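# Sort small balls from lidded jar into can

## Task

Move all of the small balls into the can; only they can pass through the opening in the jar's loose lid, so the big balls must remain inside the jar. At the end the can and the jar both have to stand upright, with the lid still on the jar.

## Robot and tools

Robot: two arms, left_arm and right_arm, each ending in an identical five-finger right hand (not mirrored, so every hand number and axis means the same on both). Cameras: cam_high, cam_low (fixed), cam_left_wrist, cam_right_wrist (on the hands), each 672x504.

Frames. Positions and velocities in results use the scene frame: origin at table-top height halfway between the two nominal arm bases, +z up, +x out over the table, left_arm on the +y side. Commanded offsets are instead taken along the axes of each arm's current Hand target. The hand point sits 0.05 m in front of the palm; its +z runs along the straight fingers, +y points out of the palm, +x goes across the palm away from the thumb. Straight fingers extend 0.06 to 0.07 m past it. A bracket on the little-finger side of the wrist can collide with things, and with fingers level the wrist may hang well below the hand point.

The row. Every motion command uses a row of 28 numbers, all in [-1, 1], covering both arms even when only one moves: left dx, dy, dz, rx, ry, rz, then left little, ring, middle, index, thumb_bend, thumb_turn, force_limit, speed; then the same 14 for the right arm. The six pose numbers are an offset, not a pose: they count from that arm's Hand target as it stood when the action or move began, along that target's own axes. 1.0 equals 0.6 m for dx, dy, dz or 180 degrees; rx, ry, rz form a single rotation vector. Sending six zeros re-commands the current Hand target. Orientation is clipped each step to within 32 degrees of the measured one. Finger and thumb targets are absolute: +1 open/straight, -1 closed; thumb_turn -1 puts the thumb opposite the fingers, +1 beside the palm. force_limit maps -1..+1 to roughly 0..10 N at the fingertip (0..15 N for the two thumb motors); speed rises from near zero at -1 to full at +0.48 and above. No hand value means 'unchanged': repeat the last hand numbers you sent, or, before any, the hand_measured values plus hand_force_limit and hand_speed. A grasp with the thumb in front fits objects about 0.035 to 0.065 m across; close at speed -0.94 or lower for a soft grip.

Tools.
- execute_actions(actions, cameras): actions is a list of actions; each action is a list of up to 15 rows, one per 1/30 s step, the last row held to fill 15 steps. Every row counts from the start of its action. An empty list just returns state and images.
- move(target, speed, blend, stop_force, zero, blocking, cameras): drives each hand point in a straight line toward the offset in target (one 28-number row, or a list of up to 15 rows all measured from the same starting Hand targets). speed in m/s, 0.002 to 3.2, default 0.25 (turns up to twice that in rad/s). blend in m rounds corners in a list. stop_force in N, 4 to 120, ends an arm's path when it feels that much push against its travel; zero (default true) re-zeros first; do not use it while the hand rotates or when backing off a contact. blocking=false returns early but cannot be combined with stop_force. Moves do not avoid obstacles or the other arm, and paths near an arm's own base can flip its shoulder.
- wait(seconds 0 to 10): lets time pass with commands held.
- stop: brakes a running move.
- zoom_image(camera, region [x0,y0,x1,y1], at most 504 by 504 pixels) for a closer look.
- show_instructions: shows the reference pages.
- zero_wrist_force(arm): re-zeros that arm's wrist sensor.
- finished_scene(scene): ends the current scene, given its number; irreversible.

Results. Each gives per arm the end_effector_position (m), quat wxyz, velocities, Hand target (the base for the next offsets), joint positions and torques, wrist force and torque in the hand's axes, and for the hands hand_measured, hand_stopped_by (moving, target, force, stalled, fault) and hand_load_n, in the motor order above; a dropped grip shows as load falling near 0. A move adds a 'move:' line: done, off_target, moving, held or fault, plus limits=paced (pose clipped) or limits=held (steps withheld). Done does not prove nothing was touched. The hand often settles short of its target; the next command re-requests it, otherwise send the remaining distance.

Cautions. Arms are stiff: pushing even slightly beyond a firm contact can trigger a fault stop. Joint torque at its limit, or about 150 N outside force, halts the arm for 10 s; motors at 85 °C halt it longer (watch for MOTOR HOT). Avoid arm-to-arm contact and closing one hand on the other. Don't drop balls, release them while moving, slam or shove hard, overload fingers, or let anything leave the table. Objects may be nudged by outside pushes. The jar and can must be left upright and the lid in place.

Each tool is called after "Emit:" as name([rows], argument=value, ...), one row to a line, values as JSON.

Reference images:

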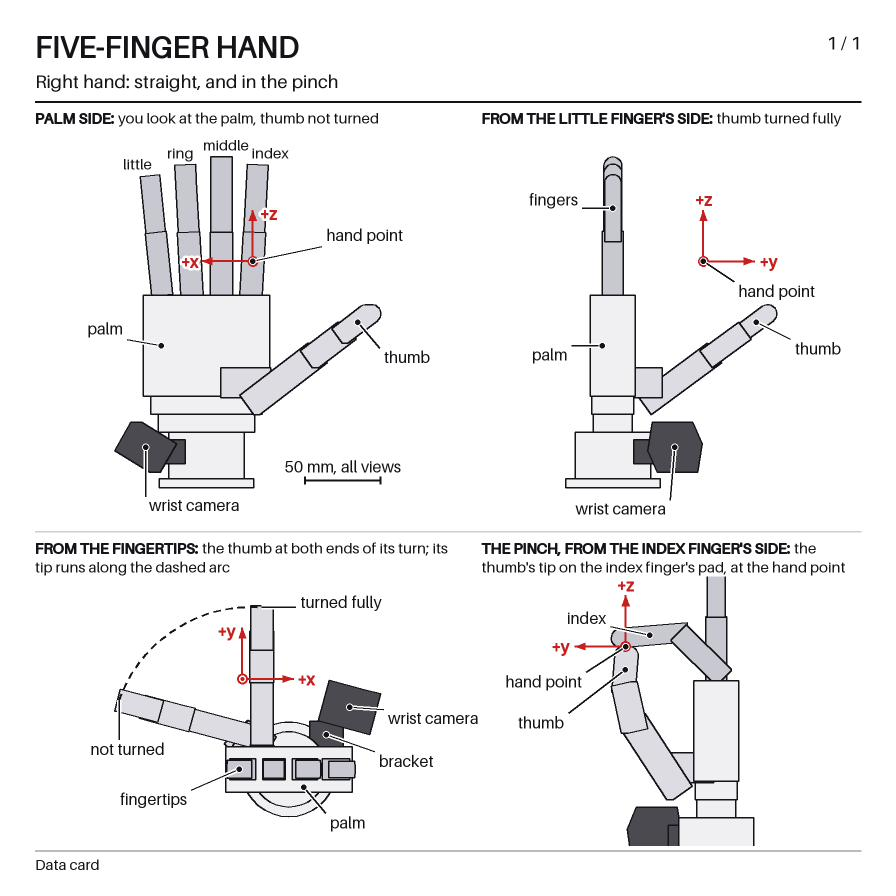

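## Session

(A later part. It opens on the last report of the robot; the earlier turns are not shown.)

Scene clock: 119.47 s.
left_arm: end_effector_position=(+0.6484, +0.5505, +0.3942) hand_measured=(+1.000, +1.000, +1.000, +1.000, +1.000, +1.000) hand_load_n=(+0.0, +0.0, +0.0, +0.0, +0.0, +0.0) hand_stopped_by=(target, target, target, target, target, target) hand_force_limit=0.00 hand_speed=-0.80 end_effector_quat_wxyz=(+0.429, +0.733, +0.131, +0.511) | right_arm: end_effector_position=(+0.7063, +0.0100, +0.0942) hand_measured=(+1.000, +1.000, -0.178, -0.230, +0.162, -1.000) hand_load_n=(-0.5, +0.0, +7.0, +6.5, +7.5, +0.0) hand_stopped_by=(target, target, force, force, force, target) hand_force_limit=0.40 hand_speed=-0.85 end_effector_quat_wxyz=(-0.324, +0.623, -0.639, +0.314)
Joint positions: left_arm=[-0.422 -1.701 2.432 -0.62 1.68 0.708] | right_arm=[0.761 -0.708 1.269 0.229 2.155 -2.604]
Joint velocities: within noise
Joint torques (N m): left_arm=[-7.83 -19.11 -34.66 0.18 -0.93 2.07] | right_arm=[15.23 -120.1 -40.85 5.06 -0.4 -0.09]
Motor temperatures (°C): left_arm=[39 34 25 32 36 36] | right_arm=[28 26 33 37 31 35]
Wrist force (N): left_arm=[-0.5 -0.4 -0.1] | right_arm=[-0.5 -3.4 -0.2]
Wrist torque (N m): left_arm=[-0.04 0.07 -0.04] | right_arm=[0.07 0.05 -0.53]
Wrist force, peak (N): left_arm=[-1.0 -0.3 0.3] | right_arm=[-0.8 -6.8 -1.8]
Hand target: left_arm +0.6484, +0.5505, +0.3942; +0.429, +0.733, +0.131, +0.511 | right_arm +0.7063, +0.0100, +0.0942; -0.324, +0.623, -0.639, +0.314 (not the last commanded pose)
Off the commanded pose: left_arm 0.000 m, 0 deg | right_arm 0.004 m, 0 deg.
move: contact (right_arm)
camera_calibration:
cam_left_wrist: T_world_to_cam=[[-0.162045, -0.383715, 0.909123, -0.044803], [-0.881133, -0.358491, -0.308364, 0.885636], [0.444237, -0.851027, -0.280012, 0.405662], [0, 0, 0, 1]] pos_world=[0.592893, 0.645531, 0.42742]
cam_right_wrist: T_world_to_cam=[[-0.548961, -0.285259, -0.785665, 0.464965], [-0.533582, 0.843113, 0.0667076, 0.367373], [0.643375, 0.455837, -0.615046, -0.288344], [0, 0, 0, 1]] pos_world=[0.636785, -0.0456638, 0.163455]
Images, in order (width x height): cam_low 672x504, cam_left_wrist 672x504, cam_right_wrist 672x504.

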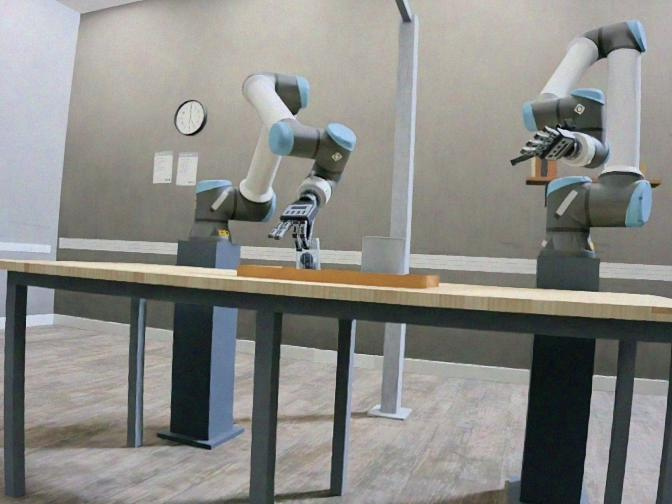

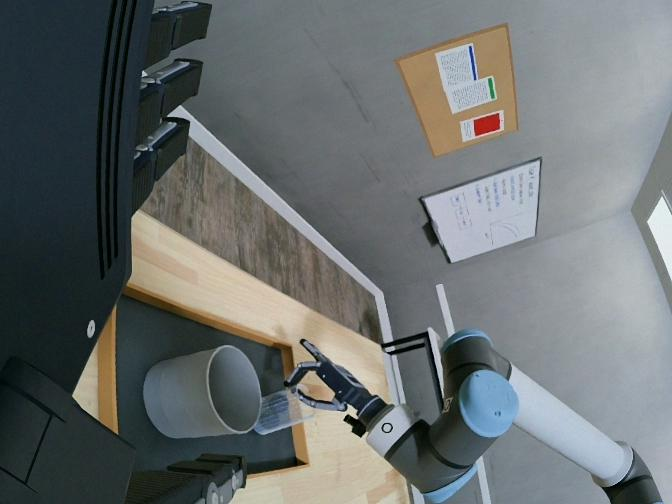

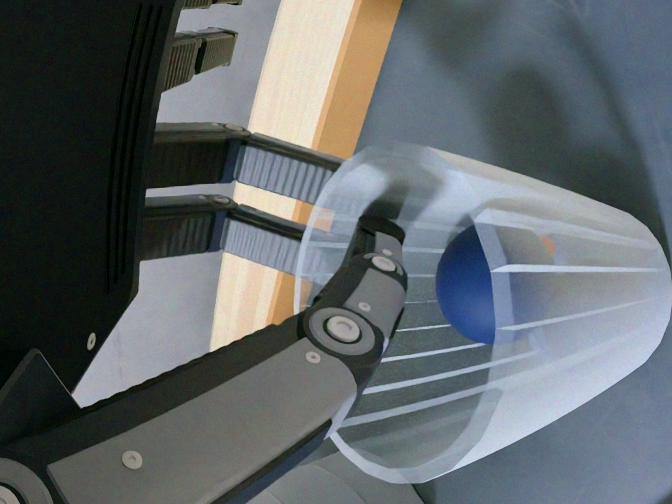

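Emit:
execute_actions([
  [[0,0,0,0,0,0,1,1,1,1,1,1,0,-0.8,0,0.003,0.002,0,0,0,1,1,0,0,0.35,-1,0.4,-0.85]],
  [[0,0,0,0,0,0,1,1,1,1,1,1,0,-0.8,0,0,0,0,0,0,1,1,0,0,0.35,-1,0.4,-0.85]],
  [[0,0,0,0,0,0,1,1,1,1,1,1,0,-0.8,0,0,0,0,0,0,1,1,0.1,0.1,0.35,-1,0.4,-0.85]],
  [[0,0,0,0,0,0,1,1,1,1,1,1,0,-0.8,0,0,0,0,0,0,1,1,0.1,0.1,0.35,-1,0.4,-0.85]],
], cameras=["cam_right_wrist","cam_left_wrist","cam_low"])

Emit:
zoom_image(camera="cam_left_wrist", region=[200, 310, 400, 470])

Scene clock: 121.97 s.
left_arm: end_effector_position=(+0.6484, +0.5505, +0.3942) hand_measured=(+1.000, +1.000, +1.000, +1.000, +1.000, +1.000) hand_load_n=(+0.0, +0.0, +0.0, +0.0, +0.0, +0.0) hand_stopped_by=(target, target, target, target, target, target) hand_force_limit=0.00 hand_speed=-0.80 end_effector_quat_wxyz=(+0.429, +0.733, +0.131, +0.511) | right_arm: end_effector_position=(+0.7062, +0.0100, +0.0920) hand_measured=(+1.000, +1.000, +0.100, +0.100, +0.350, -1.000) hand_load_n=(-0.5, +0.0, +0.0, +0.0, +0.5, +0.0) hand_stopped_by=(target, target, target, target, target, target) hand_force_limit=0.40 hand_speed=-0.85 end_effector_quat_wxyz=(-0.324, +0.623, -0.639, +0.314)
Joint positions: left_arm=[-0.422 -1.701 2.432 -0.62 1.68 0.708] | right_arm=[0.761 -0.706 1.27 0.226 2.155 -2.604]
Joint velocities: within noise
Joint torques (N m): left_arm=[-6.75 -19.09 -33.4 -0.57 -1.14 2.4] | right_arm=[23.71 -85.75 -29.7 -1.12 2.6 2.63]
Motor temperatures (°C): left_arm=[39 34 25 32 36 36] | right_arm=[28 26 33 37 31 35]
Wrist force (N): left_arm=[-0.4 0.3 -0.2] | right_arm=[-0.5 -0.9 -0.3]
Wrist torque (N m): left_arm=[0.06 0.05 -0.02] | right_arm=[0.05 0.08 -0.50]
Wrist force, peak (N): left_arm=[-1.0 -0.1 -0.2] | right_arm=[-0.6 -4.8 -1.3]
Hand target: left_arm +0.6484, +0.5505, +0.3942; +0.429, +0.733, +0.131, +0.511 | right_arm +0.7062, +0.0100, +0.0920; -0.324, +0.623, -0.639, +0.314
Off the commanded pose: left_arm 0.000 m, 0 deg | right_arm 0.000 m, 0 deg.
Step readings (end_effector_position of left_arm | right_arm):
0: (+0.6484, +0.5505, +0.3942) | (+0.7063, +0.0100, +0.0942)
1: (+0.6484, +0.5505, +0.3942) | (+0.7063, +0.0100, +0.0942)
2: (+0.6484, +0.5505, +0.3942) | (+0.7063, +0.0100, +0.0941)
4: (+0.6484, +0.5505, +0.3942) | (+0.7064, +0.0101, +0.0936)
8: (+0.6484, +0.5505, +0.3942) | (+0.7063, +0.0100, +0.0926)
15: (+0.6484, +0.5505, +0.3942) | (+0.7062, +0.0100, +0.0921)
16: (+0.6484, +0.5505, +0.3942) | (+0.7062, +0.0100, +0.0921)
17: (+0.6484, +0.5505, +0.3942) | (+0.7062, +0.0100, +0.0921)
19: (+0.6484, +0.5505, +0.3942) | (+0.7062, +0.0100, +0.0920)
23: (+0.6484, +0.5505, +0.3942) | (+0.7062, +0.0100, +0.0920)
30: (+0.6484, +0.5505, +0.3942) | (+0.7062, +0.0100, +0.0920)
31: (+0.6484, +0.5505, +0.3942) | (+0.7062, +0.0100, +0.0920)
32: (+0.6484, +0.5505, +0.3942) | (+0.7062, +0.0100, +0.0920)
34: (+0.6484, +0.5505, +0.3942) | (+0.7062, +0.0100, +0.0920)
38: (+0.6484, +0.5505, +0.3942) | (+0.7062, +0.0100, +0.0920)
45: (+0.6484, +0.5505, +0.3942) | (+0.7062, +0.0100, +0.0920)
46: (+0.6484, +0.5505, +0.3942) | (+0.7062, +0.0100, +0.0920)
47: (+0.6484, +0.5505, +0.3942) | (+0.7062, +0.0100, +0.0920)
49: (+0.6484, +0.5505, +0.3942) | (+0.7062, +0.0100, +0.0920)
53: (+0.6484, +0.5505, +0.3942) | (+0.7062, +0.0100, +0.0920)
60: (+0.6484, +0.5505, +0.3942) | (+0.7062, +0.0100, +0.0920)
camera_calibration:
cam_left_wrist: T_world_to_cam=[[-0.162045, -0.383715, 0.909123, -0.044803], [-0.881133, -0.358491, -0.308364, 0.885636], [0.444237, -0.851027, -0.280012, 0.405662], [0, 0, 0, 1]] pos_world=[0.592893, 0.645531, 0.42742]
cam_right_wrist: T_world_to_cam=[[-0.548961, -0.285259, -0.785665, 0.463289], [-0.533582, 0.843113, 0.0667076, 0.367376], [0.643375, 0.455837, -0.615046, -0.289617], [0, 0, 0, 1]] pos_world=[0.636685, -0.0455638, 0.161355]
Images, in order (width x height): cam_low 672x504, cam_left_wrist 672x504, cam_right_wrist 672x504.

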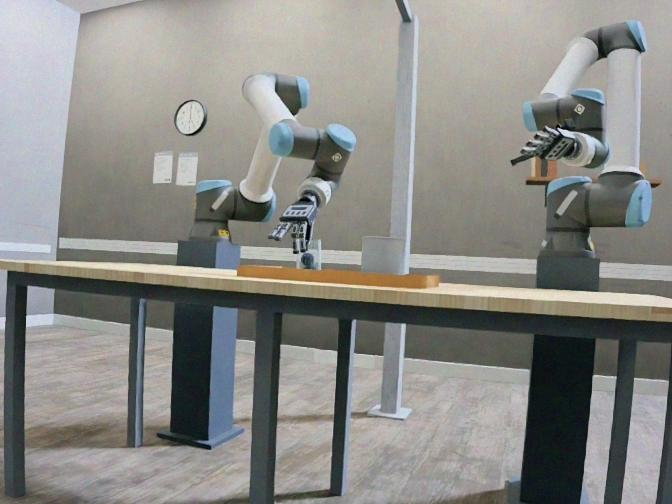

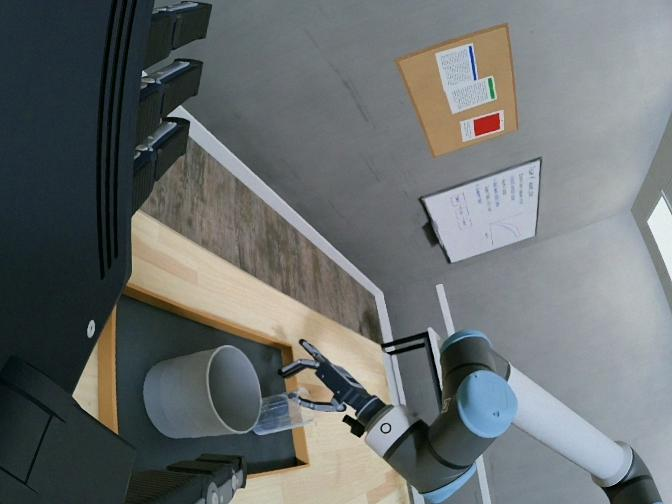

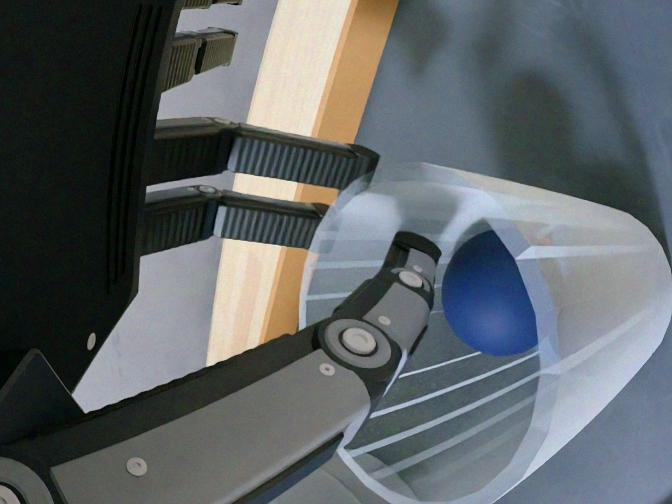

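Scaled by 2.520 from the camera's 672x504 image, which has a finer 960x720 frame.

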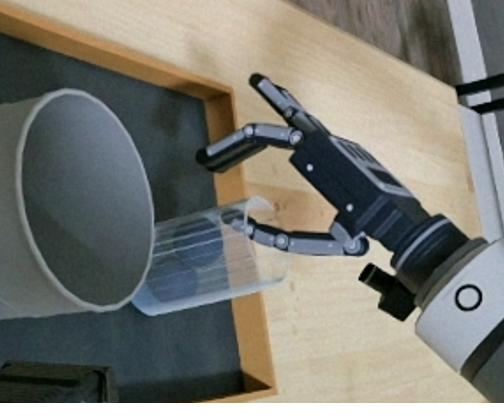

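Emit:
move(target=[0,0,0,0,0,0,1,1,1,1,1,1,0,-0.8,0,-0.123,-0.0861,0,0,0,1,1,0.1,0.1,0.35,-1,0.4,-0.85], speed=0.06)

Emit:
zoom_image(camera="cam_left_wrist", region=[200, 310, 400, 470])

Emit:
zoom_image(camera="cam_right_wrist", region=[400, 90, 672, 350])

Scene clock: 124.30 s.
left_arm: end_effector_position=(+0.6484, +0.5505, +0.3942) hand_measured=(+1.000, +1.000, +1.000, +1.000, +1.000, +1.000) hand_load_n=(+0.0, +0.0, +0.0, +0.0, +0.0, +0.0) hand_stopped_by=(target, target, target, target, target, target) hand_force_limit=0.00 hand_speed=-0.80 end_effector_quat_wxyz=(+0.429, +0.733, +0.131, +0.511) | right_arm: end_effector_position=(+0.7083, +0.0078, +0.1817) hand_measured=(+1.000, +1.000, +0.100, +0.100, +0.350, -1.000) hand_load_n=(+0.0, +0.0, +0.0, +0.0, +0.0, +0.0) hand_stopped_by=(target, target, target, target, target, target) hand_force_limit=0.40 hand_speed=-0.85 end_effector_quat_wxyz=(-0.324, +0.623, -0.639, +0.314)
Joint positions: left_arm=[-0.422 -1.701 2.432 -0.62 1.68 0.708] | right_arm=[0.757 -0.782 1.235 0.336 2.152 -2.607]
Joint velocities: within noise
Joint torques (N m): left_arm=[-6.95 -20.95 -34.14 -0.83 -1.24 2.23] | right_arm=[-15.56 -123.3 -47.04 5.21 -1.17 -3.47]
Motor temperatures (°C): left_arm=[39 34 25 32 36 36] | right_arm=[28 26 33 37 31 35]
Wrist force (N): left_arm=[-0.1 0.0 0.0] | right_arm=[-0.3 -0.8 0.5]
Wrist torque (N m): left_arm=[0.01 0.00 -0.01] | right_arm=[0.04 0.07 -0.49]
Wrist force, peak (N): left_arm=[-0.8 0.5 -0.1] | right_arm=[-0.5 -1.3 0.5]
Hand target: left_arm +0.6484, +0.5505, +0.3942; +0.429, +0.733, +0.131, +0.511 | right_arm +0.7083, +0.0078, +0.1820; -0.324, +0.623, -0.639, +0.314
Off the commanded pose: left_arm 0.000 m, 0 deg | right_arm 0.000 m, 0 deg.
move: done
camera_calibration:
cam_left_wrist: T_world_to_cam=[[-0.162045, -0.383715, 0.909123, -0.044803], [-0.881133, -0.358491, -0.308364, 0.885636], [0.444237, -0.851027, -0.280012, 0.405662], [0, 0, 0, 1]] pos_world=[0.592893, 0.645531, 0.42742]
cam_right_wrist: T_world_to_cam=[[-0.548931, -0.285306, -0.785669, 0.534268], [-0.533612, 0.843098, 0.0666642, 0.364396], [0.643376, 0.455837, -0.615045, -0.234796], [0, 0, 0, 1]] pos_world=[0.638785, -0.0477637, 0.251055]

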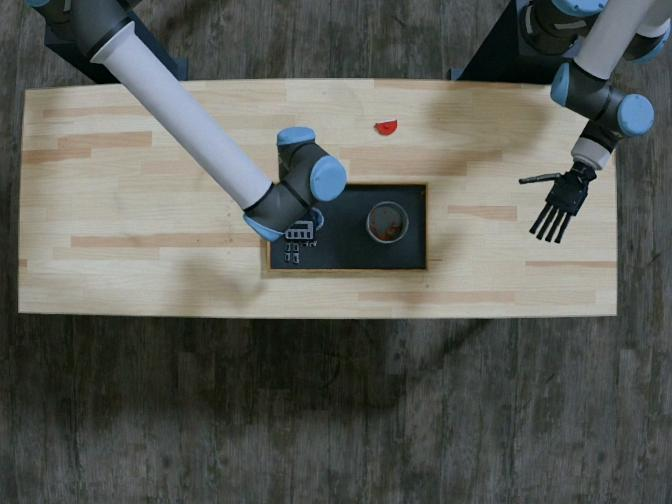

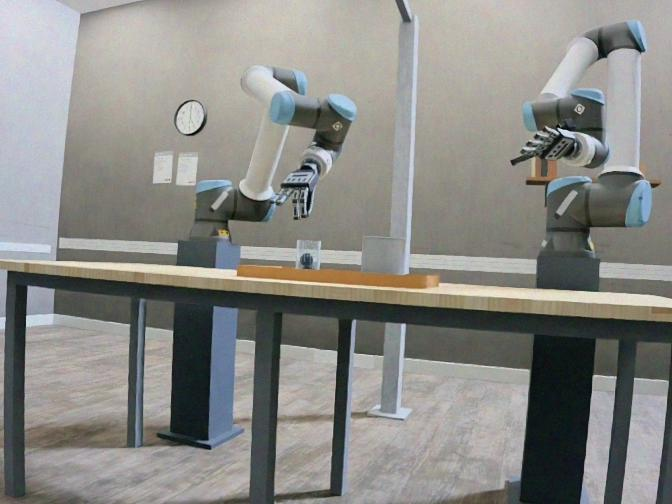

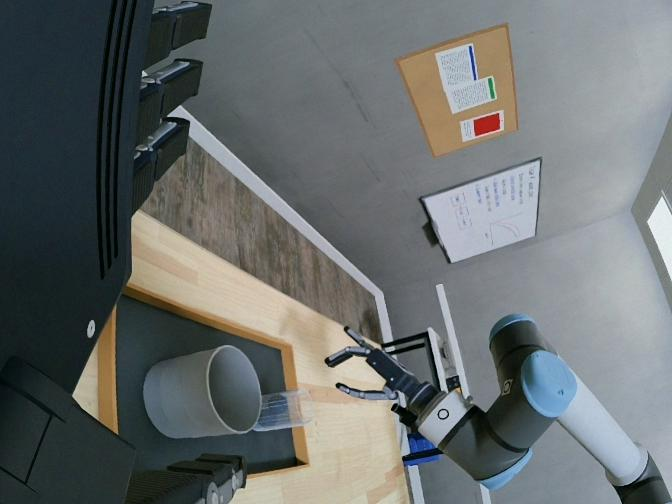

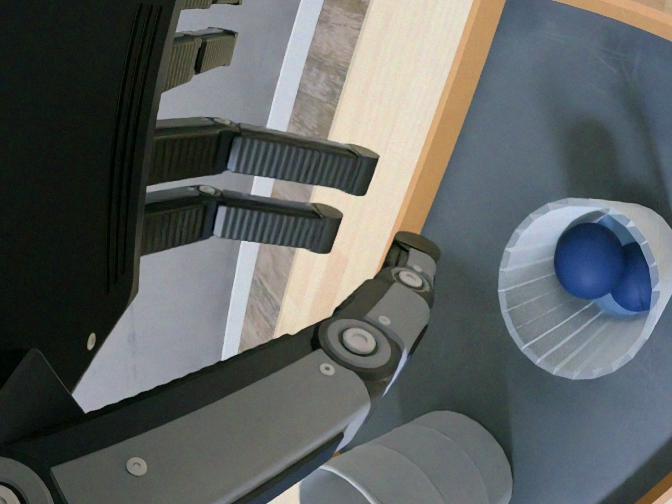

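Scaled by 2.520 from the camera's 672x504 image, which has a finer 960x720 frame.

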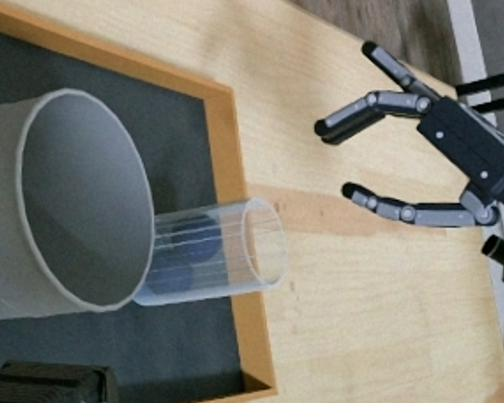

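Scaled by 1.853 from the camera's 672x504 image, which has a finer 960x720 frame.

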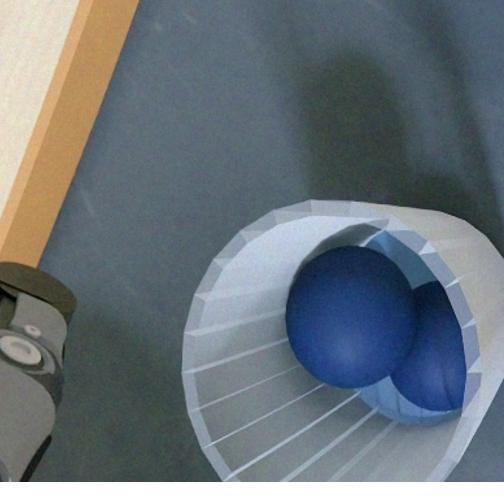

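Emit:
move([
  [0,0,0,0,0,0,1,1,1,1,1,1,0,-0.8,0,-0.1365,-0.0957,0,0,0,1,1,0.1,0.1,0.35,-1,0.4,-0.85],
  [0,0,0,0,0,0,1,1,1,1,1,1,0,-0.8,-0.37,0.3208,-0.51,0,-0.0478,-0.0335,1,1,0.1,0.1,0.35,-1,0.4,-0.85],
], speed=0.3, blend=[0.03,0], cameras=["cam_high","cam_right_wrist"])

Emit:
zoom_image(camera="cam_right_wrist", region=[350, 80, 672, 400])

Scene clock: 129.97 s.
left_arm: end_effector_position=(+0.6484, +0.5505, +0.3942) hand_measured=(+1.000, +1.000, +1.000, +1.000, +1.000, +1.000) hand_load_n=(+0.0, +0.0, +0.0, +0.0, +0.0, +0.0) hand_stopped_by=(target, target, target, target, target, target) hand_force_limit=0.00 hand_speed=-0.80 end_effector_quat_wxyz=(+0.429, +0.733, +0.131, +0.511) | right_arm: end_effector_position=(+0.3511, +0.2341, +0.2137) hand_measured=(+1.000, +1.000, +0.100, +0.100, +0.350, -1.000) hand_load_n=(+0.0, +0.0, +0.0, +0.0, +0.0, +0.0) hand_stopped_by=(target, target, target, target, target, target) hand_force_limit=0.40 hand_speed=-0.85 end_effector_quat_wxyz=(-0.355, +0.677, -0.580, +0.283)
Joint positions: left_arm=[-0.422 -1.701 2.432 -0.62 1.68 0.708] | right_arm=[1.209 -0.699 1.048 0.596 2.329 -2.347]
Joint velocities: within noise
Joint torques (N m): left_arm=[-11.51 -21.19 -31.79 -0.73 -0.69 2.31] | right_arm=[23.77 -90.49 -46.29 6.31 2.97 2.37]
Motor temperatures (°C): left_arm=[39 34 25 32 36 36] | right_arm=[28 26 33 37 31 35]
Wrist force (N): left_arm=[0.2 -0.4 0.1] | right_arm=[0.2 -1.6 0.4]
Wrist torque (N m): left_arm=[-0.05 -0.05 0.00] | right_arm=[0.02 0.06 -0.50]
Wrist force, peak (N): left_arm=[-0.5 -1.0 0.1] | right_arm=[0.3 -3.1 0.8]
Hand target: left_arm +0.6484, +0.5505, +0.3942; +0.429, +0.733, +0.131, +0.511 | right_arm +0.3509, +0.2342, +0.2137; -0.355, +0.677, -0.580, +0.283
Off the commanded pose: left_arm 0.000 m, 0 deg | right_arm 0.000 m, 0 deg.
move: done
camera_calibration:
cam_right_wrist: T_world_to_cam=[[-0.484533, -0.376892, -0.789418, 0.427588], [-0.678568, 0.73145, 0.0672791, 0.0578916], [0.552062, 0.568273, -0.610158, -0.0837161], [0, 0, 0, 1]] pos_world=[0.29268, 0.166383, 0.282571]
Images, in order (width x height): cam_high 672x504, cam_right_wrist 672x504.

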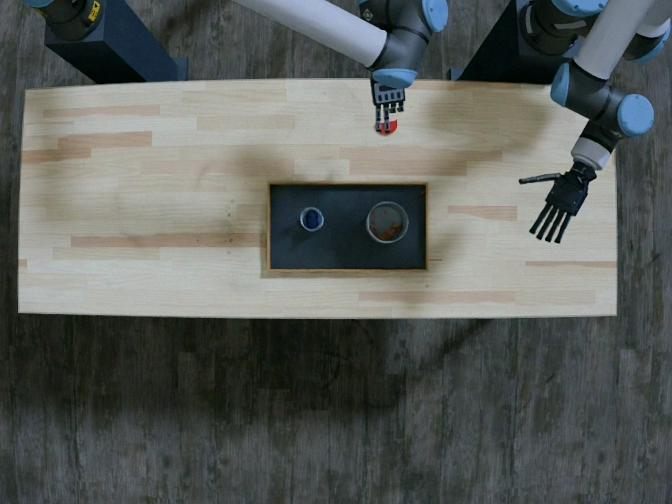

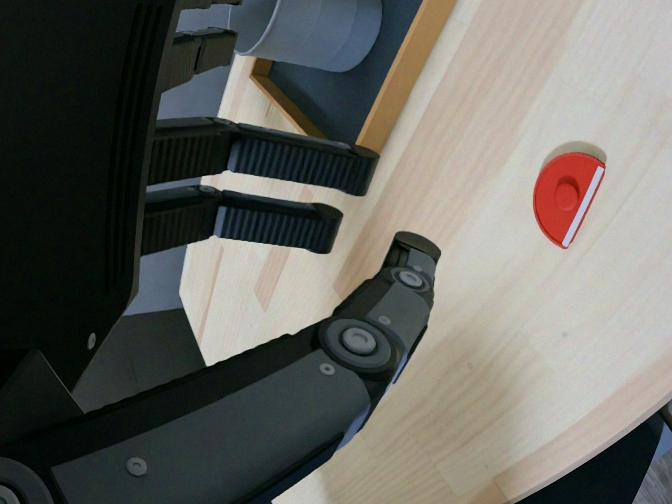

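Scaled by 1.565 from the camera's 672x504 image, which has a finer 960x720 frame.

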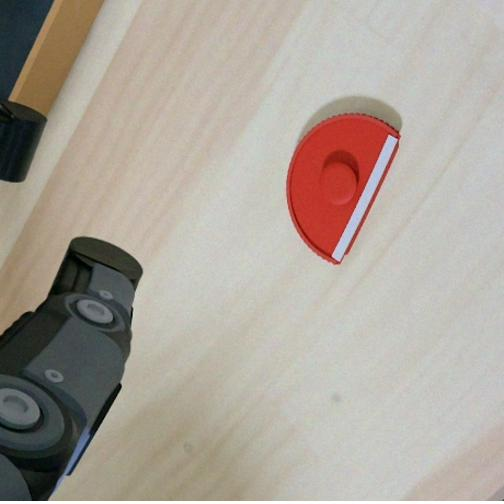

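Emit:
move(target=[0,0,0,0,0,0,1,1,1,1,1,1,0,-0.8,0.0133,0.1767,0.1927,-0.0004,-0.0108,-0.0079,1,1,0.35,0.35,0.9,-1,0.4,-0.5], speed=0.2, cameras=["cam_high","cam_right_wrist","cam_low"])

Emit:
zoom_image(camera="cam_right_wrist", region=[250, 80, 672, 500])

Scene clock: 132.40 s.
left_arm: end_effector_position=(+0.6484, +0.5505, +0.3942) hand_measured=(+1.000, +1.000, +1.000, +1.000, +1.000, +1.000) hand_load_n=(+0.0, +0.0, +0.0, +0.0, +0.0, +0.0) hand_stopped_by=(target, target, target, target, target, target) hand_force_limit=0.00 hand_speed=-0.80 end_effector_quat_wxyz=(+0.429, +0.733, +0.131, +0.511) | right_arm: end_effector_position=(+0.3821, +0.2357, +0.0600) hand_measured=(+1.000, +1.000, +0.350, +0.350, +0.900, -1.000) hand_load_n=(+0.0, +0.0, +0.0, +0.0, +0.0, +0.0) hand_stopped_by=(target, target, target, target, target, target) hand_force_limit=0.40 hand_speed=-0.50 end_effector_quat_wxyz=(-0.360, +0.689, -0.565, +0.275)
Joint positions: left_arm=[-0.422 -1.701 2.432 -0.62 1.68 0.708] | right_arm=[1.173 -0.587 1.117 0.359 2.281 -2.431]
Joint velocities: within noise
Joint torques (N m): left_arm=[-13.98 -21.83 -33.02 -0.68 -1.15 2.08] | right_arm=[-15.99 -91.63 -44.53 -0.98 -1.27 -3.17]
Motor temperatures (°C): left_arm=[39 34 25 32 36 36] | right_arm=[28 26 33 37 31 35]
Wrist force (N): left_arm=[-0.2 -0.4 0.2] | right_arm=[0.3 -1.7 0.8]
Wrist torque (N m): left_arm=[-0.05 0.01 -0.02] | right_arm=[-0.04 0.01 -0.56]
Wrist force, peak (N): left_arm=[-0.7 -0.3 -0.4] | right_arm=[0.2 -2.0 1.1]
Hand target: left_arm +0.6484, +0.5505, +0.3942; +0.429, +0.733, +0.131, +0.511 | right_arm +0.3822, +0.2358, +0.0598; -0.360, +0.689, -0.565, +0.275
Off the commanded pose: left_arm 0.000 m, 0 deg | right_arm 0.000 m, 0 deg.
move: done
camera_calibration:
cam_right_wrist: T_world_to_cam=[[-0.468388, -0.397077, -0.789267, 0.320363], [-0.708663, 0.702338, 0.067211, 0.106313], [0.527644, 0.590806, -0.610361, -0.191586], [0, 0, 0, 1]] pos_world=[0.326484, 0.165731, 0.12877]
Images, in order (width x height): cam_high 672x504, cam_low 672x504, cam_right_wrist 672x504.

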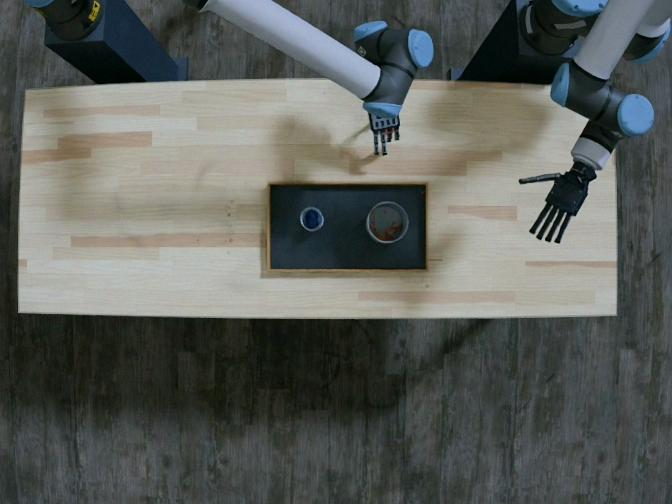

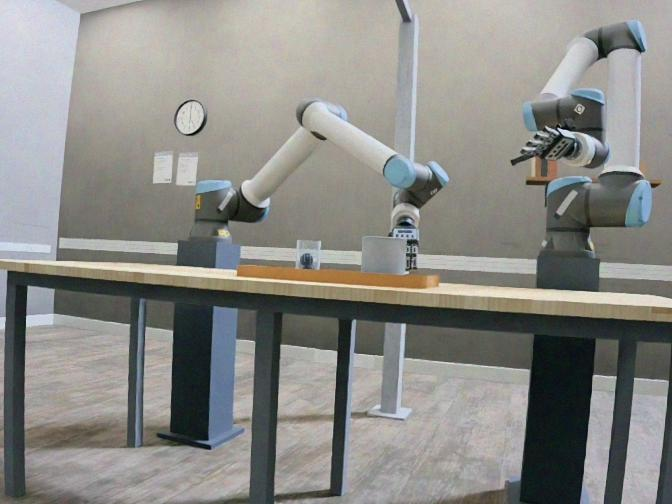

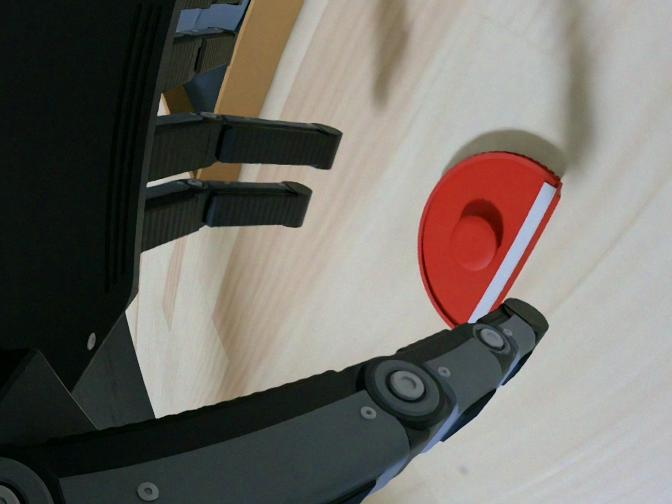

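Scaled by 1.194 from the camera's 672x504 image, which has a finer 960x720 frame.

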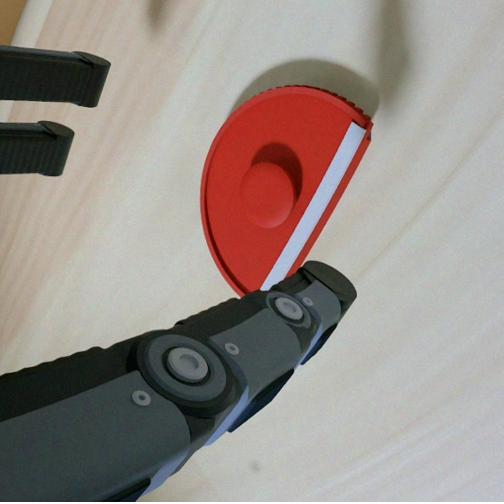

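Emit:
move(target=[0,0,0,0,0,0,1,1,1,1,1,1,0,-0.8,0.0018,0.0512,0.0373,0,0,0,1,1,0.35,0.35,0.9,-1,0.4,-0.5], speed=0.04, stop_force=4, cameras=["cam_right_wrist"])

Emit:
zoom_image(camera="cam_right_wrist", region=[250, 80, 672, 500])

Scene clock: 135.57 s.
left_arm: end_effector_position=(+0.6484, +0.5505, +0.3942) hand_measured=(+1.000, +1.000, +1.000, +1.000, +1.000, +1.000) hand_load_n=(+0.0, +0.0, +0.0, +0.0, +0.0, +0.5) hand_stopped_by=(target, target, target, target, target, target) hand_force_limit=0.00 hand_speed=-0.80 end_effector_quat_wxyz=(+0.429, +0.733, +0.131, +0.511) | right_arm: end_effector_position=(+0.3821, +0.2357, +0.0251) hand_measured=(+1.000, +1.000, +0.350, +0.350, +0.900, -1.000) hand_load_n=(+0.0, -0.5, +0.0, +0.0, +0.0, +0.0) hand_stopped_by=(target, target, target, target, target, target) hand_force_limit=0.40 hand_speed=-0.50 end_effector_quat_wxyz=(-0.360, +0.689, -0.565, +0.275)
Joint positions: left_arm=[-0.422 -1.701 2.432 -0.62 1.68 0.708] | right_arm=[1.172 -0.554 1.121 0.322 2.281 -2.431]
Joint velocities: within noise
Joint torques (N m): left_arm=[-12.78 -20.29 -31.7 -0.78 -0.81 1.79] | right_arm=[-17.61 -127.12 -35.84 4.9 -0.72 -0.22]
Motor temperatures (°C): left_arm=[39 34 25 32 36 36] | right_arm=[28 26 33 37 31 35]
Wrist force (N): left_arm=[-0.4 0.5 -0.3] | right_arm=[0.4 -5.1 -2.1]
Wrist torque (N m): left_arm=[0.10 0.05 -0.01] | right_arm=[-0.01 0.08 -0.63]
Wrist force, peak (N): left_arm=[0.2 0.5 -0.6] | right_arm=[2.7 -20.5 -18.7]
Hand target: left_arm +0.6484, +0.5505, +0.3942; +0.429, +0.733, +0.131, +0.511 | right_arm +0.3821, +0.2358, +0.0251; -0.360, +0.689, -0.565, +0.275 (not the last commanded pose)
Off the commanded pose: left_arm 0.000 m, 0 deg | right_arm 0.003 m, 0 deg.
move: contact (right_arm)
camera_calibration:
cam_right_wrist: T_world_to_cam=[[-0.468358, -0.397114, -0.789266, 0.292861], [-0.70876, 0.702236, 0.0672593, 0.108773], [0.527541, 0.590902, -0.610356, -0.212923], [0, 0, 0, 1]] pos_world=[0.326583, 0.165731, 0.0938701]
Images, in order (width x height): cam_right_wrist 672x504.

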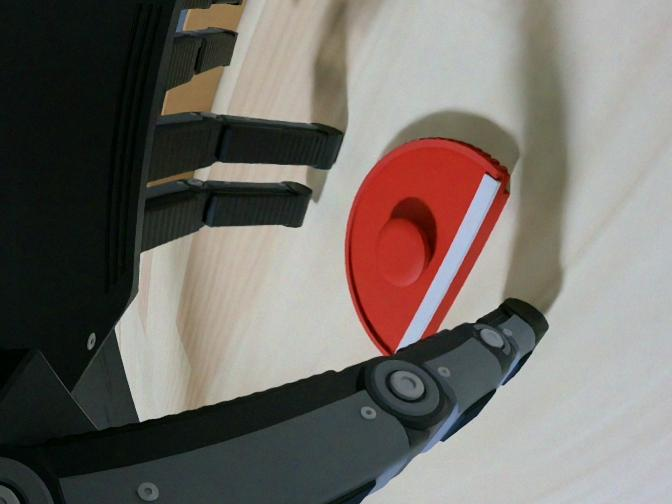

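Scaled by 1.194 from the camera's 672x504 image, which has a finer 960x720 frame.

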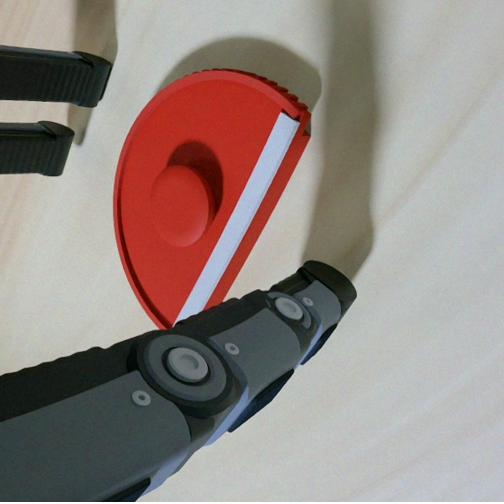

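Emit:
move(target=[0,0,0,0,0,0,1,1,1,1,1,1,0,-0.8,0,-0.009,-0.006,0,0,0,1,1,0.3,0.3,0.55,-1,0.4,-0.5], speed=0.05, cameras=[])

Emit:
move(target=[0,0,0,0,0,0,1,1,1,1,1,1,0,-0.8,0,0.0194,0.014,0,0,0,1,1,0.3,0.3,0.55,-1,0.4,-0.5], speed=0.015, stop_force=4, cameras=["cam_right_wrist"])

Scene clock: 136.93 s.
left_arm: end_effector_position=(+0.6484, +0.5505, +0.3942) hand_measured=(+1.000, +1.000, +1.000, +1.000, +1.000, +1.000) hand_load_n=(+0.0, +0.0, +0.0, +0.0, +0.0, +0.0) hand_stopped_by=(target, target, target, target, target, target) hand_force_limit=0.00 hand_speed=-0.80 end_effector_quat_wxyz=(+0.429, +0.733, +0.131, +0.511) | right_arm: end_effector_position=(+0.3824, +0.2356, +0.0313) hand_measured=(+1.000, +1.000, +0.310, +0.300, +0.550, -1.000) hand_load_n=(+0.0, +0.0, +0.0, +0.5, +0.0, +0.5) hand_stopped_by=(target, target, force, target, target, target) hand_force_limit=0.40 hand_speed=-0.50 end_effector_quat_wxyz=(-0.360, +0.689, -0.565, +0.275)
Joint positions: left_arm=[-0.422 -1.701 2.432 -0.62 1.68 0.708] | right_arm=[1.172 -0.56 1.121 0.328 2.281 -2.431]
Joint velocities: within noise
Joint torques (N m): left_arm=[-8.56 -22.25 -32.64 -0.79 -1.11 1.75] | right_arm=[-14.04 -127.79 -43.16 5.79 -0.76 -2.99]
Motor temperatures (°C): left_arm=[39 34 25 32 36 36] | right_arm=[28 26 33 37 31 35]
Wrist force (N): left_arm=[0.1 -0.3 0.0] | right_arm=[0.4 -2.7 0.3]
Wrist torque (N m): left_arm=[-0.04 -0.04 0.00] | right_arm=[-0.18 0.03 -0.57]
Wrist force, peak (N): left_arm=[-0.7 0.0 -0.2] | right_arm=[-0.1 -10.9 -1.1]
Hand target: left_arm +0.6484, +0.5505, +0.3942; +0.429, +0.733, +0.131, +0.511 | right_arm +0.3824, +0.2356, +0.0316; -0.360, +0.689, -0.565, +0.275
Off the commanded pose: left_arm 0.000 m, 0 deg | right_arm 0.000 m, 0 deg.
move: done
No camera images: "cameras" was empty.

Scene clock: 138.60 s.
left_arm: end_effector_position=(+0.6484, +0.5505, +0.3942) hand_measured=(+1.000, +1.000, +1.000, +1.000, +1.000, +1.000) hand_load_n=(+0.0, +0.0, +0.0, +0.0, +0.0, +0.0) hand_stopped_by=(target, target, target, target, target, target) hand_force_limit=0.00 hand_speed=-0.80 end_effector_quat_wxyz=(+0.429, +0.733, +0.131, +0.511) | right_arm: end_effector_position=(+0.3825, +0.2358, +0.0259) hand_measured=(+1.000, +1.000, +0.310, +0.300, +0.550, -1.000) hand_load_n=(+0.0, +0.0, +0.0, +0.0, -1.0, -0.5) hand_stopped_by=(target, target, force, target, target, target) hand_force_limit=0.40 hand_speed=-0.50 end_effector_quat_wxyz=(-0.360, +0.689, -0.565, +0.275)
Joint positions: left_arm=[-0.422 -1.701 2.432 -0.62 1.68 0.708] | right_arm=[1.172 -0.555 1.121 0.323 2.281 -2.431]
Joint velocities: within noise
Joint torques (N m): left_arm=[-11.61 -21.81 -32.52 -0.86 -0.93 1.95] | right_arm=[7.43 -125.73 -27.09 5.3 -0.59 -2.39]
Motor temperatures (°C): left_arm=[39 34 25 32 36 36] | right_arm=[28 26 33 37 31 35]
Wrist force (N): left_arm=[-0.4 -0.1 -0.1] | right_arm=[0.4 -6.0 -2.7]
Wrist torque (N m): left_arm=[0.01 0.04 -0.03] | right_arm=[-0.38 0.05 -0.61]
Wrist force, peak (N): left_arm=[-0.8 0.1 0.2] | right_arm=[2.0 -13.6 -11.7]
Hand target: left_arm +0.6484, +0.5505, +0.3942; +0.429, +0.733, +0.131, +0.511 | right_arm +0.3825, +0.2358, +0.0259; -0.360, +0.689, -0.565, +0.275 (not the last commanded pose)
Off the commanded pose: left_arm 0.000 m, 0 deg | right_arm 0.009 m, 0 deg.
move: contact (right_arm)
camera_calibration:
cam_right_wrist: T_world_to_cam=[[-0.468354, -0.39711, -0.789271, 0.293631], [-0.708685, 0.702319, 0.0671737, 0.108902], [0.527645, 0.590806, -0.61036, -0.212611], [0, 0, 0, 1]] pos_world=[0.326884, 0.165731, 0.09467]
Images, in order (width x height): cam_right_wrist 672x504.

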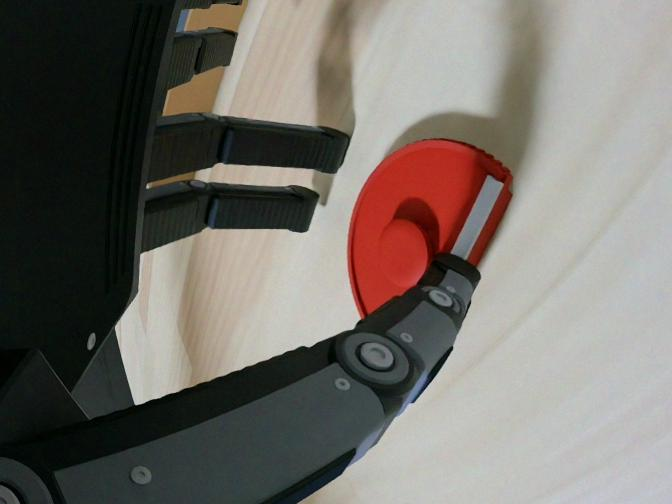

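Emit:
move(target=[0,0,0,0,0,0,1,1,1,1,1,1,0,-0.8,0,-0.012,-0.0235,-0.0389,0,0,1,1,0.4,0.4,0.95,-1,0.4,-0.3], speed=0.05, cameras=["cam_right_wrist"])

Scene clock: 141.47 s.
left_arm: end_effector_position=(+0.6484, +0.5505, +0.3942) hand_measured=(+1.000, +1.000, +1.000, +1.000, +1.000, +1.000) hand_load_n=(+0.0, +0.0, +0.0, +0.0, +0.0, +0.0) hand_stopped_by=(target, target, target, target, target, target) hand_force_limit=0.00 hand_speed=-0.80 end_effector_quat_wxyz=(+0.429, +0.733, +0.131, +0.511) | right_arm: end_effector_position=(+0.3756, +0.2339, +0.0400) hand_measured=(+1.000, +1.000, +0.400, +0.400, +0.950, -1.000) hand_load_n=(+0.0, +0.0, +0.0, +0.0, +0.0, +0.0) hand_stopped_by=(target, target, target, target, target, target) hand_force_limit=0.40 hand_speed=-0.30 end_effector_quat_wxyz=(-0.318, +0.710, -0.581, +0.240)
Joint positions: left_arm=[-0.422 -1.701 2.432 -0.62 1.68 0.708] | right_arm=[1.154 -0.555 1.071 0.476 2.188 -2.379]
Joint velocities: within noise
Joint torques (N m): left_arm=[-10.49 -22.24 -31.53 -0.99 -1.26 2.32] | right_arm=[-16.01 -93.29 -44.91 6.1 -1.19 2.08]
Motor temperatures (°C): left_arm=[39 34 25 32 36 36] | right_arm=[28 26 33 37 31 35]
Wrist force (N): left_arm=[-0.2 -0.1 -0.3] | right_arm=[0.4 -2.6 0.1]
Wrist torque (N m): left_arm=[0.01 0.02 -0.01] | right_arm=[-0.17 0.06 -0.52]
Wrist force, peak (N): left_arm=[-0.4 -0.9 -0.8] | right_arm=[0.3 -6.4 -3.0]
Hand target: left_arm +0.6484, +0.5505, +0.3942; +0.429, +0.733, +0.131, +0.511 | right_arm +0.3756, +0.2339, +0.0400; -0.318, +0.710, -0.581, +0.240
Off the commanded pose: left_arm 0.000 m, 0 deg | right_arm 0.000 m, 0 deg.
move: done
camera_calibration:
cam_right_wrist: T_world_to_cam=[[-0.556841, -0.418168, -0.717679, 0.336108], [-0.699194, 0.702409, 0.133228, 0.0982336], [0.448392, 0.575984, -0.68351, -0.163071], [0, 0, 0, 1]] pos_world=[0.328963, 0.165476, 0.11667]
Images, in order (width x height): cam_right_wrist 672x504.

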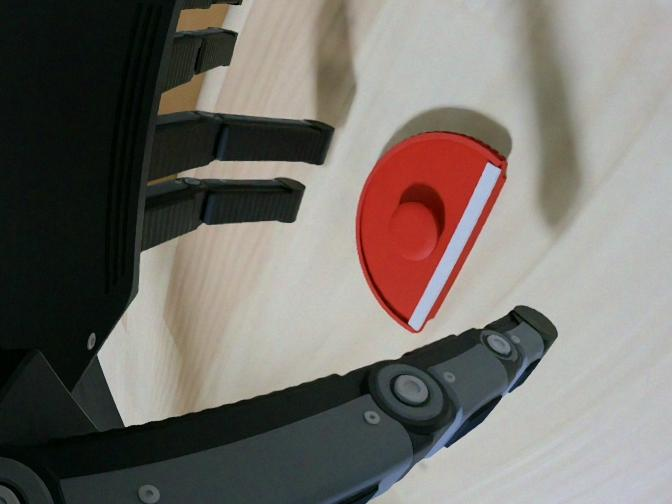

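Emit:
move(target=[0,0,0,0,0,0,1,1,1,1,1,1,0,-0.8,0.0005,0.0167,0.0212,0,0,0,1,1,0.4,0.4,0.95,-1,0.4,-0.3], speed=0.015, stop_force=4, cameras=["cam_right_wrist"])

Scene clock: 143.97 s.
left_arm: end_effector_position=(+0.6483, +0.5505, +0.3942) hand_measured=(+1.000, +1.000, +1.000, +1.000, +1.000, +1.000) hand_load_n=(+0.0, +0.0, +0.0, +0.0, +0.0, +0.0) hand_stopped_by=(target, target, target, target, target, target) hand_force_limit=0.00 hand_speed=-0.80 end_effector_quat_wxyz=(+0.429, +0.733, +0.131, +0.511) | right_arm: end_effector_position=(+0.3771, +0.2343, +0.0297) hand_measured=(+1.000, +1.000, +0.400, +0.400, +0.950, -1.000) hand_load_n=(+0.5, +0.0, -1.0, +0.0, +0.0, +0.0) hand_stopped_by=(target, target, target, target, target, target) hand_force_limit=0.40 hand_speed=-0.30 end_effector_quat_wxyz=(-0.318, +0.710, -0.581, +0.240)
Joint positions: left_arm=[-0.422 -1.701 2.432 -0.62 1.68 0.708] | right_arm=[1.153 -0.544 1.07 0.466 2.187 -2.38]
Joint velocities: within noise
Joint torques (N m): left_arm=[-6.88 -19.01 -30.59 -0.92 -1.09 1.9] | right_arm=[18.23 -125.35 -26.46 5.1 0.94 1.94]
Motor temperatures (°C): left_arm=[39 34 25 32 36 36] | right_arm=[28 26 33 37 31 35]
Wrist force (N): left_arm=[-0.5 0.2 0.2] | right_arm=[0.2 -5.6 -4.6]
Wrist torque (N m): left_arm=[0.02 0.05 -0.03] | right_arm=[0.07 0.14 -0.59]
Wrist force, peak (N): left_arm=[-1.0 -0.1 -0.4] | right_arm=[2.4 -13.9 -14.3]
Hand target: left_arm +0.6484, +0.5505, +0.3942; +0.429, +0.733, +0.131, +0.511 | right_arm +0.3771, +0.2343, +0.0298; -0.318, +0.710, -0.581, +0.240 (not the last commanded pose)
Off the commanded pose: left_arm 0.000 m, 0 deg | right_arm 0.006 m, 0 deg.
move: contact (right_arm)
camera_calibration:
cam_right_wrist: T_world_to_cam=[[-0.55711, -0.41813, -0.717493, 0.329909], [-0.699087, 0.702475, 0.13344, 0.100362], [0.448226, 0.57593, -0.683665, -0.17091], [0, 0, 0, 1]] pos_world=[0.330563, 0.165875, 0.106469]
Images, in order (width x height): cam_right_wrist 672x504.

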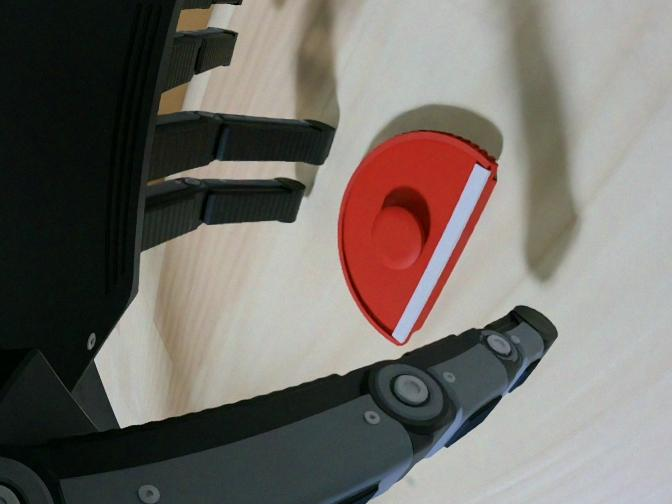

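Emit:
move(target=[0,0,0,0,0,0,1,1,1,1,1,1,0,-0.8,-0.0067,-0.0073,-0.0068,0.0222,0,0,1,1,0.3,1,0.9,-1,0.4,-0.3], speed=0.05, cameras=[])

Emit:
move(target=[0,0,0,0,0,0,1,1,1,1,1,1,0,-0.8,0,0.0166,0.0138,0,0,0,1,1,0.3,1,0.9,-1,0.4,-0.3], speed=0.012, stop_force=4, cameras=["cam_right_wrist"])

Scene clock: 146.20 s.
left_arm: end_effector_position=(+0.6483, +0.5505, +0.3942) hand_measured=(+1.000, +1.000, +1.000, +1.000, +1.000, +1.000) hand_load_n=(+0.0, +0.0, +0.0, +0.0, +0.0, +0.0) hand_stopped_by=(target, target, target, target, target, target) hand_force_limit=0.00 hand_speed=-0.80 end_effector_quat_wxyz=(+0.429, +0.733, +0.131, +0.511) | right_arm: end_effector_position=(+0.3763, +0.2380, +0.0358) hand_measured=(+1.000, +1.000, +0.300, +1.000, +0.900, -1.000) hand_load_n=(+0.0, +0.0, +0.0, +0.0, +0.0, +0.0) hand_stopped_by=(target, target, target, target, target, target) hand_force_limit=0.40 hand_speed=-0.30 end_effector_quat_wxyz=(-0.342, +0.698, -0.572, +0.260) end_effector_velocity=(+0.000, +0.001, +0.000) end_effector_angular_velocity=(+0.003, -0.003, +0.001)
Joint positions: left_arm=[-0.422 -1.701 2.432 -0.62 1.68 0.708] | right_arm=[1.169 -0.555 1.091 0.402 2.244 -2.402]
Joint velocities: left_arm=[within noise] | right_arm=[0.001 -0.001 0.001 -0.005 0.002 -0.002]
Joint torques (N m): left_arm=[-13.58 -19.33 -31.72 -1.48 -0.64 1.57] | right_arm=[20.23 -131.45 -28.14 -1.59 2.48 -2.88]
Motor temperatures (°C): left_arm=[39 34 25 32 36 36] | right_arm=[28 26 33 37 31 35]
Wrist force (N): left_arm=[-0.6 -0.4 -0.4] | right_arm=[0.4 -2.8 0.5]
Wrist torque (N m): left_arm=[-0.03 0.08 -0.05] | right_arm=[-0.18 0.06 -0.59]
Wrist force, peak (N): left_arm=[-0.1 -0.6 -0.6] | right_arm=[0.2 -10.0 -2.3]
Hand target: left_arm +0.6484, +0.5505, +0.3942; +0.429, +0.733, +0.131, +0.511 | right_arm +0.3763, +0.2381, +0.0358; -0.342, +0.698, -0.572, +0.260
Off the commanded pose: left_arm 0.000 m, 0 deg | right_arm 0.000 m, 0 deg.
move: done
No camera images: "cameras" was empty.

Scene clock: 148.20 s.
left_arm: end_effector_position=(+0.6483, +0.5505, +0.3942) hand_measured=(+1.000, +1.000, +1.000, +1.000, +1.000, +1.000) hand_load_n=(+0.0, +0.0, +0.0, +0.0, +0.0, +0.0) hand_stopped_by=(target, target, target, target, target, target) hand_force_limit=0.00 hand_speed=-0.80 end_effector_quat_wxyz=(+0.429, +0.733, +0.131, +0.511) | right_arm: end_effector_position=(+0.3763, +0.2383, +0.0277) hand_measured=(+1.000, +1.000, +0.300, +1.000, +0.900, -1.000) hand_load_n=(+0.0, +0.0, -0.5, +0.0, +0.0, +0.0) hand_stopped_by=(target, target, target, target, target, target) hand_force_limit=0.40 hand_speed=-0.30 end_effector_quat_wxyz=(-0.342, +0.698, -0.572, +0.260)
Joint positions: left_arm=[-0.422 -1.701 2.432 -0.62 1.68 0.708] | right_arm=[1.169 -0.547 1.091 0.394 2.244 -2.402]
Joint velocities: within noise
Joint torques (N m): left_arm=[-10.3 -18.44 -31.83 -0.77 -0.4 2.24] | right_arm=[17.15 -125.85 -27.16 4.96 -1.35 -1.92]
Motor temperatures (°C): left_arm=[39 34 25 32 36 36] | right_arm=[28 26 33 37 31 35]
Wrist force (N): left_arm=[-0.3 -0.4 0.0] | right_arm=[0.2 -5.1 -1.5]
Wrist torque (N m): left_arm=[-0.04 0.03 -0.03] | right_arm=[-0.12 0.14 -0.66]
Wrist force, peak (N): left_arm=[-0.9 0.3 0.2] | right_arm=[1.3 -12.1 -8.3]
Hand target: left_arm +0.6484, +0.5505, +0.3942; +0.429, +0.733, +0.131, +0.511 | right_arm +0.3763, +0.2382, +0.0277; -0.342, +0.698, -0.572, +0.260 (not the last commanded pose)
Off the commanded pose: left_arm 0.000 m, 0 deg | right_arm 0.005 m, 0 deg.
move: contact (right_arm)
camera_calibration:
cam_right_wrist: T_world_to_cam=[[-0.50753, -0.406432, -0.759754, 0.309343], [-0.705575, 0.702139, 0.0957269, 0.100796], [0.494547, 0.584648, -0.643126, -0.194813], [0, 0, 0, 1]] pos_world=[0.324464, 0.168851, 0.100086]
Images, in order (width x height): cam_right_wrist 672x504.

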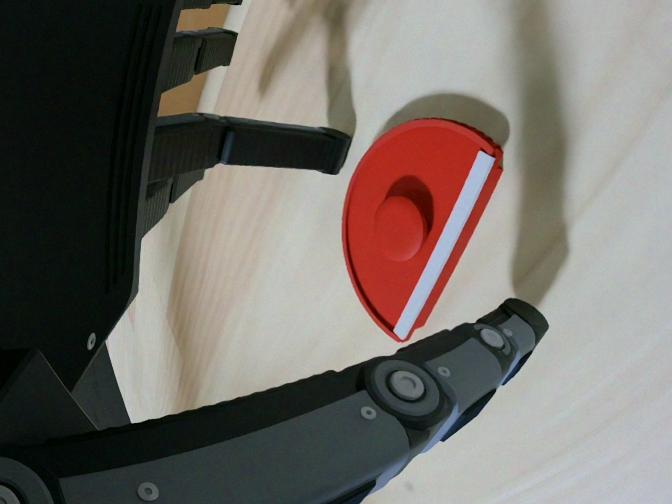

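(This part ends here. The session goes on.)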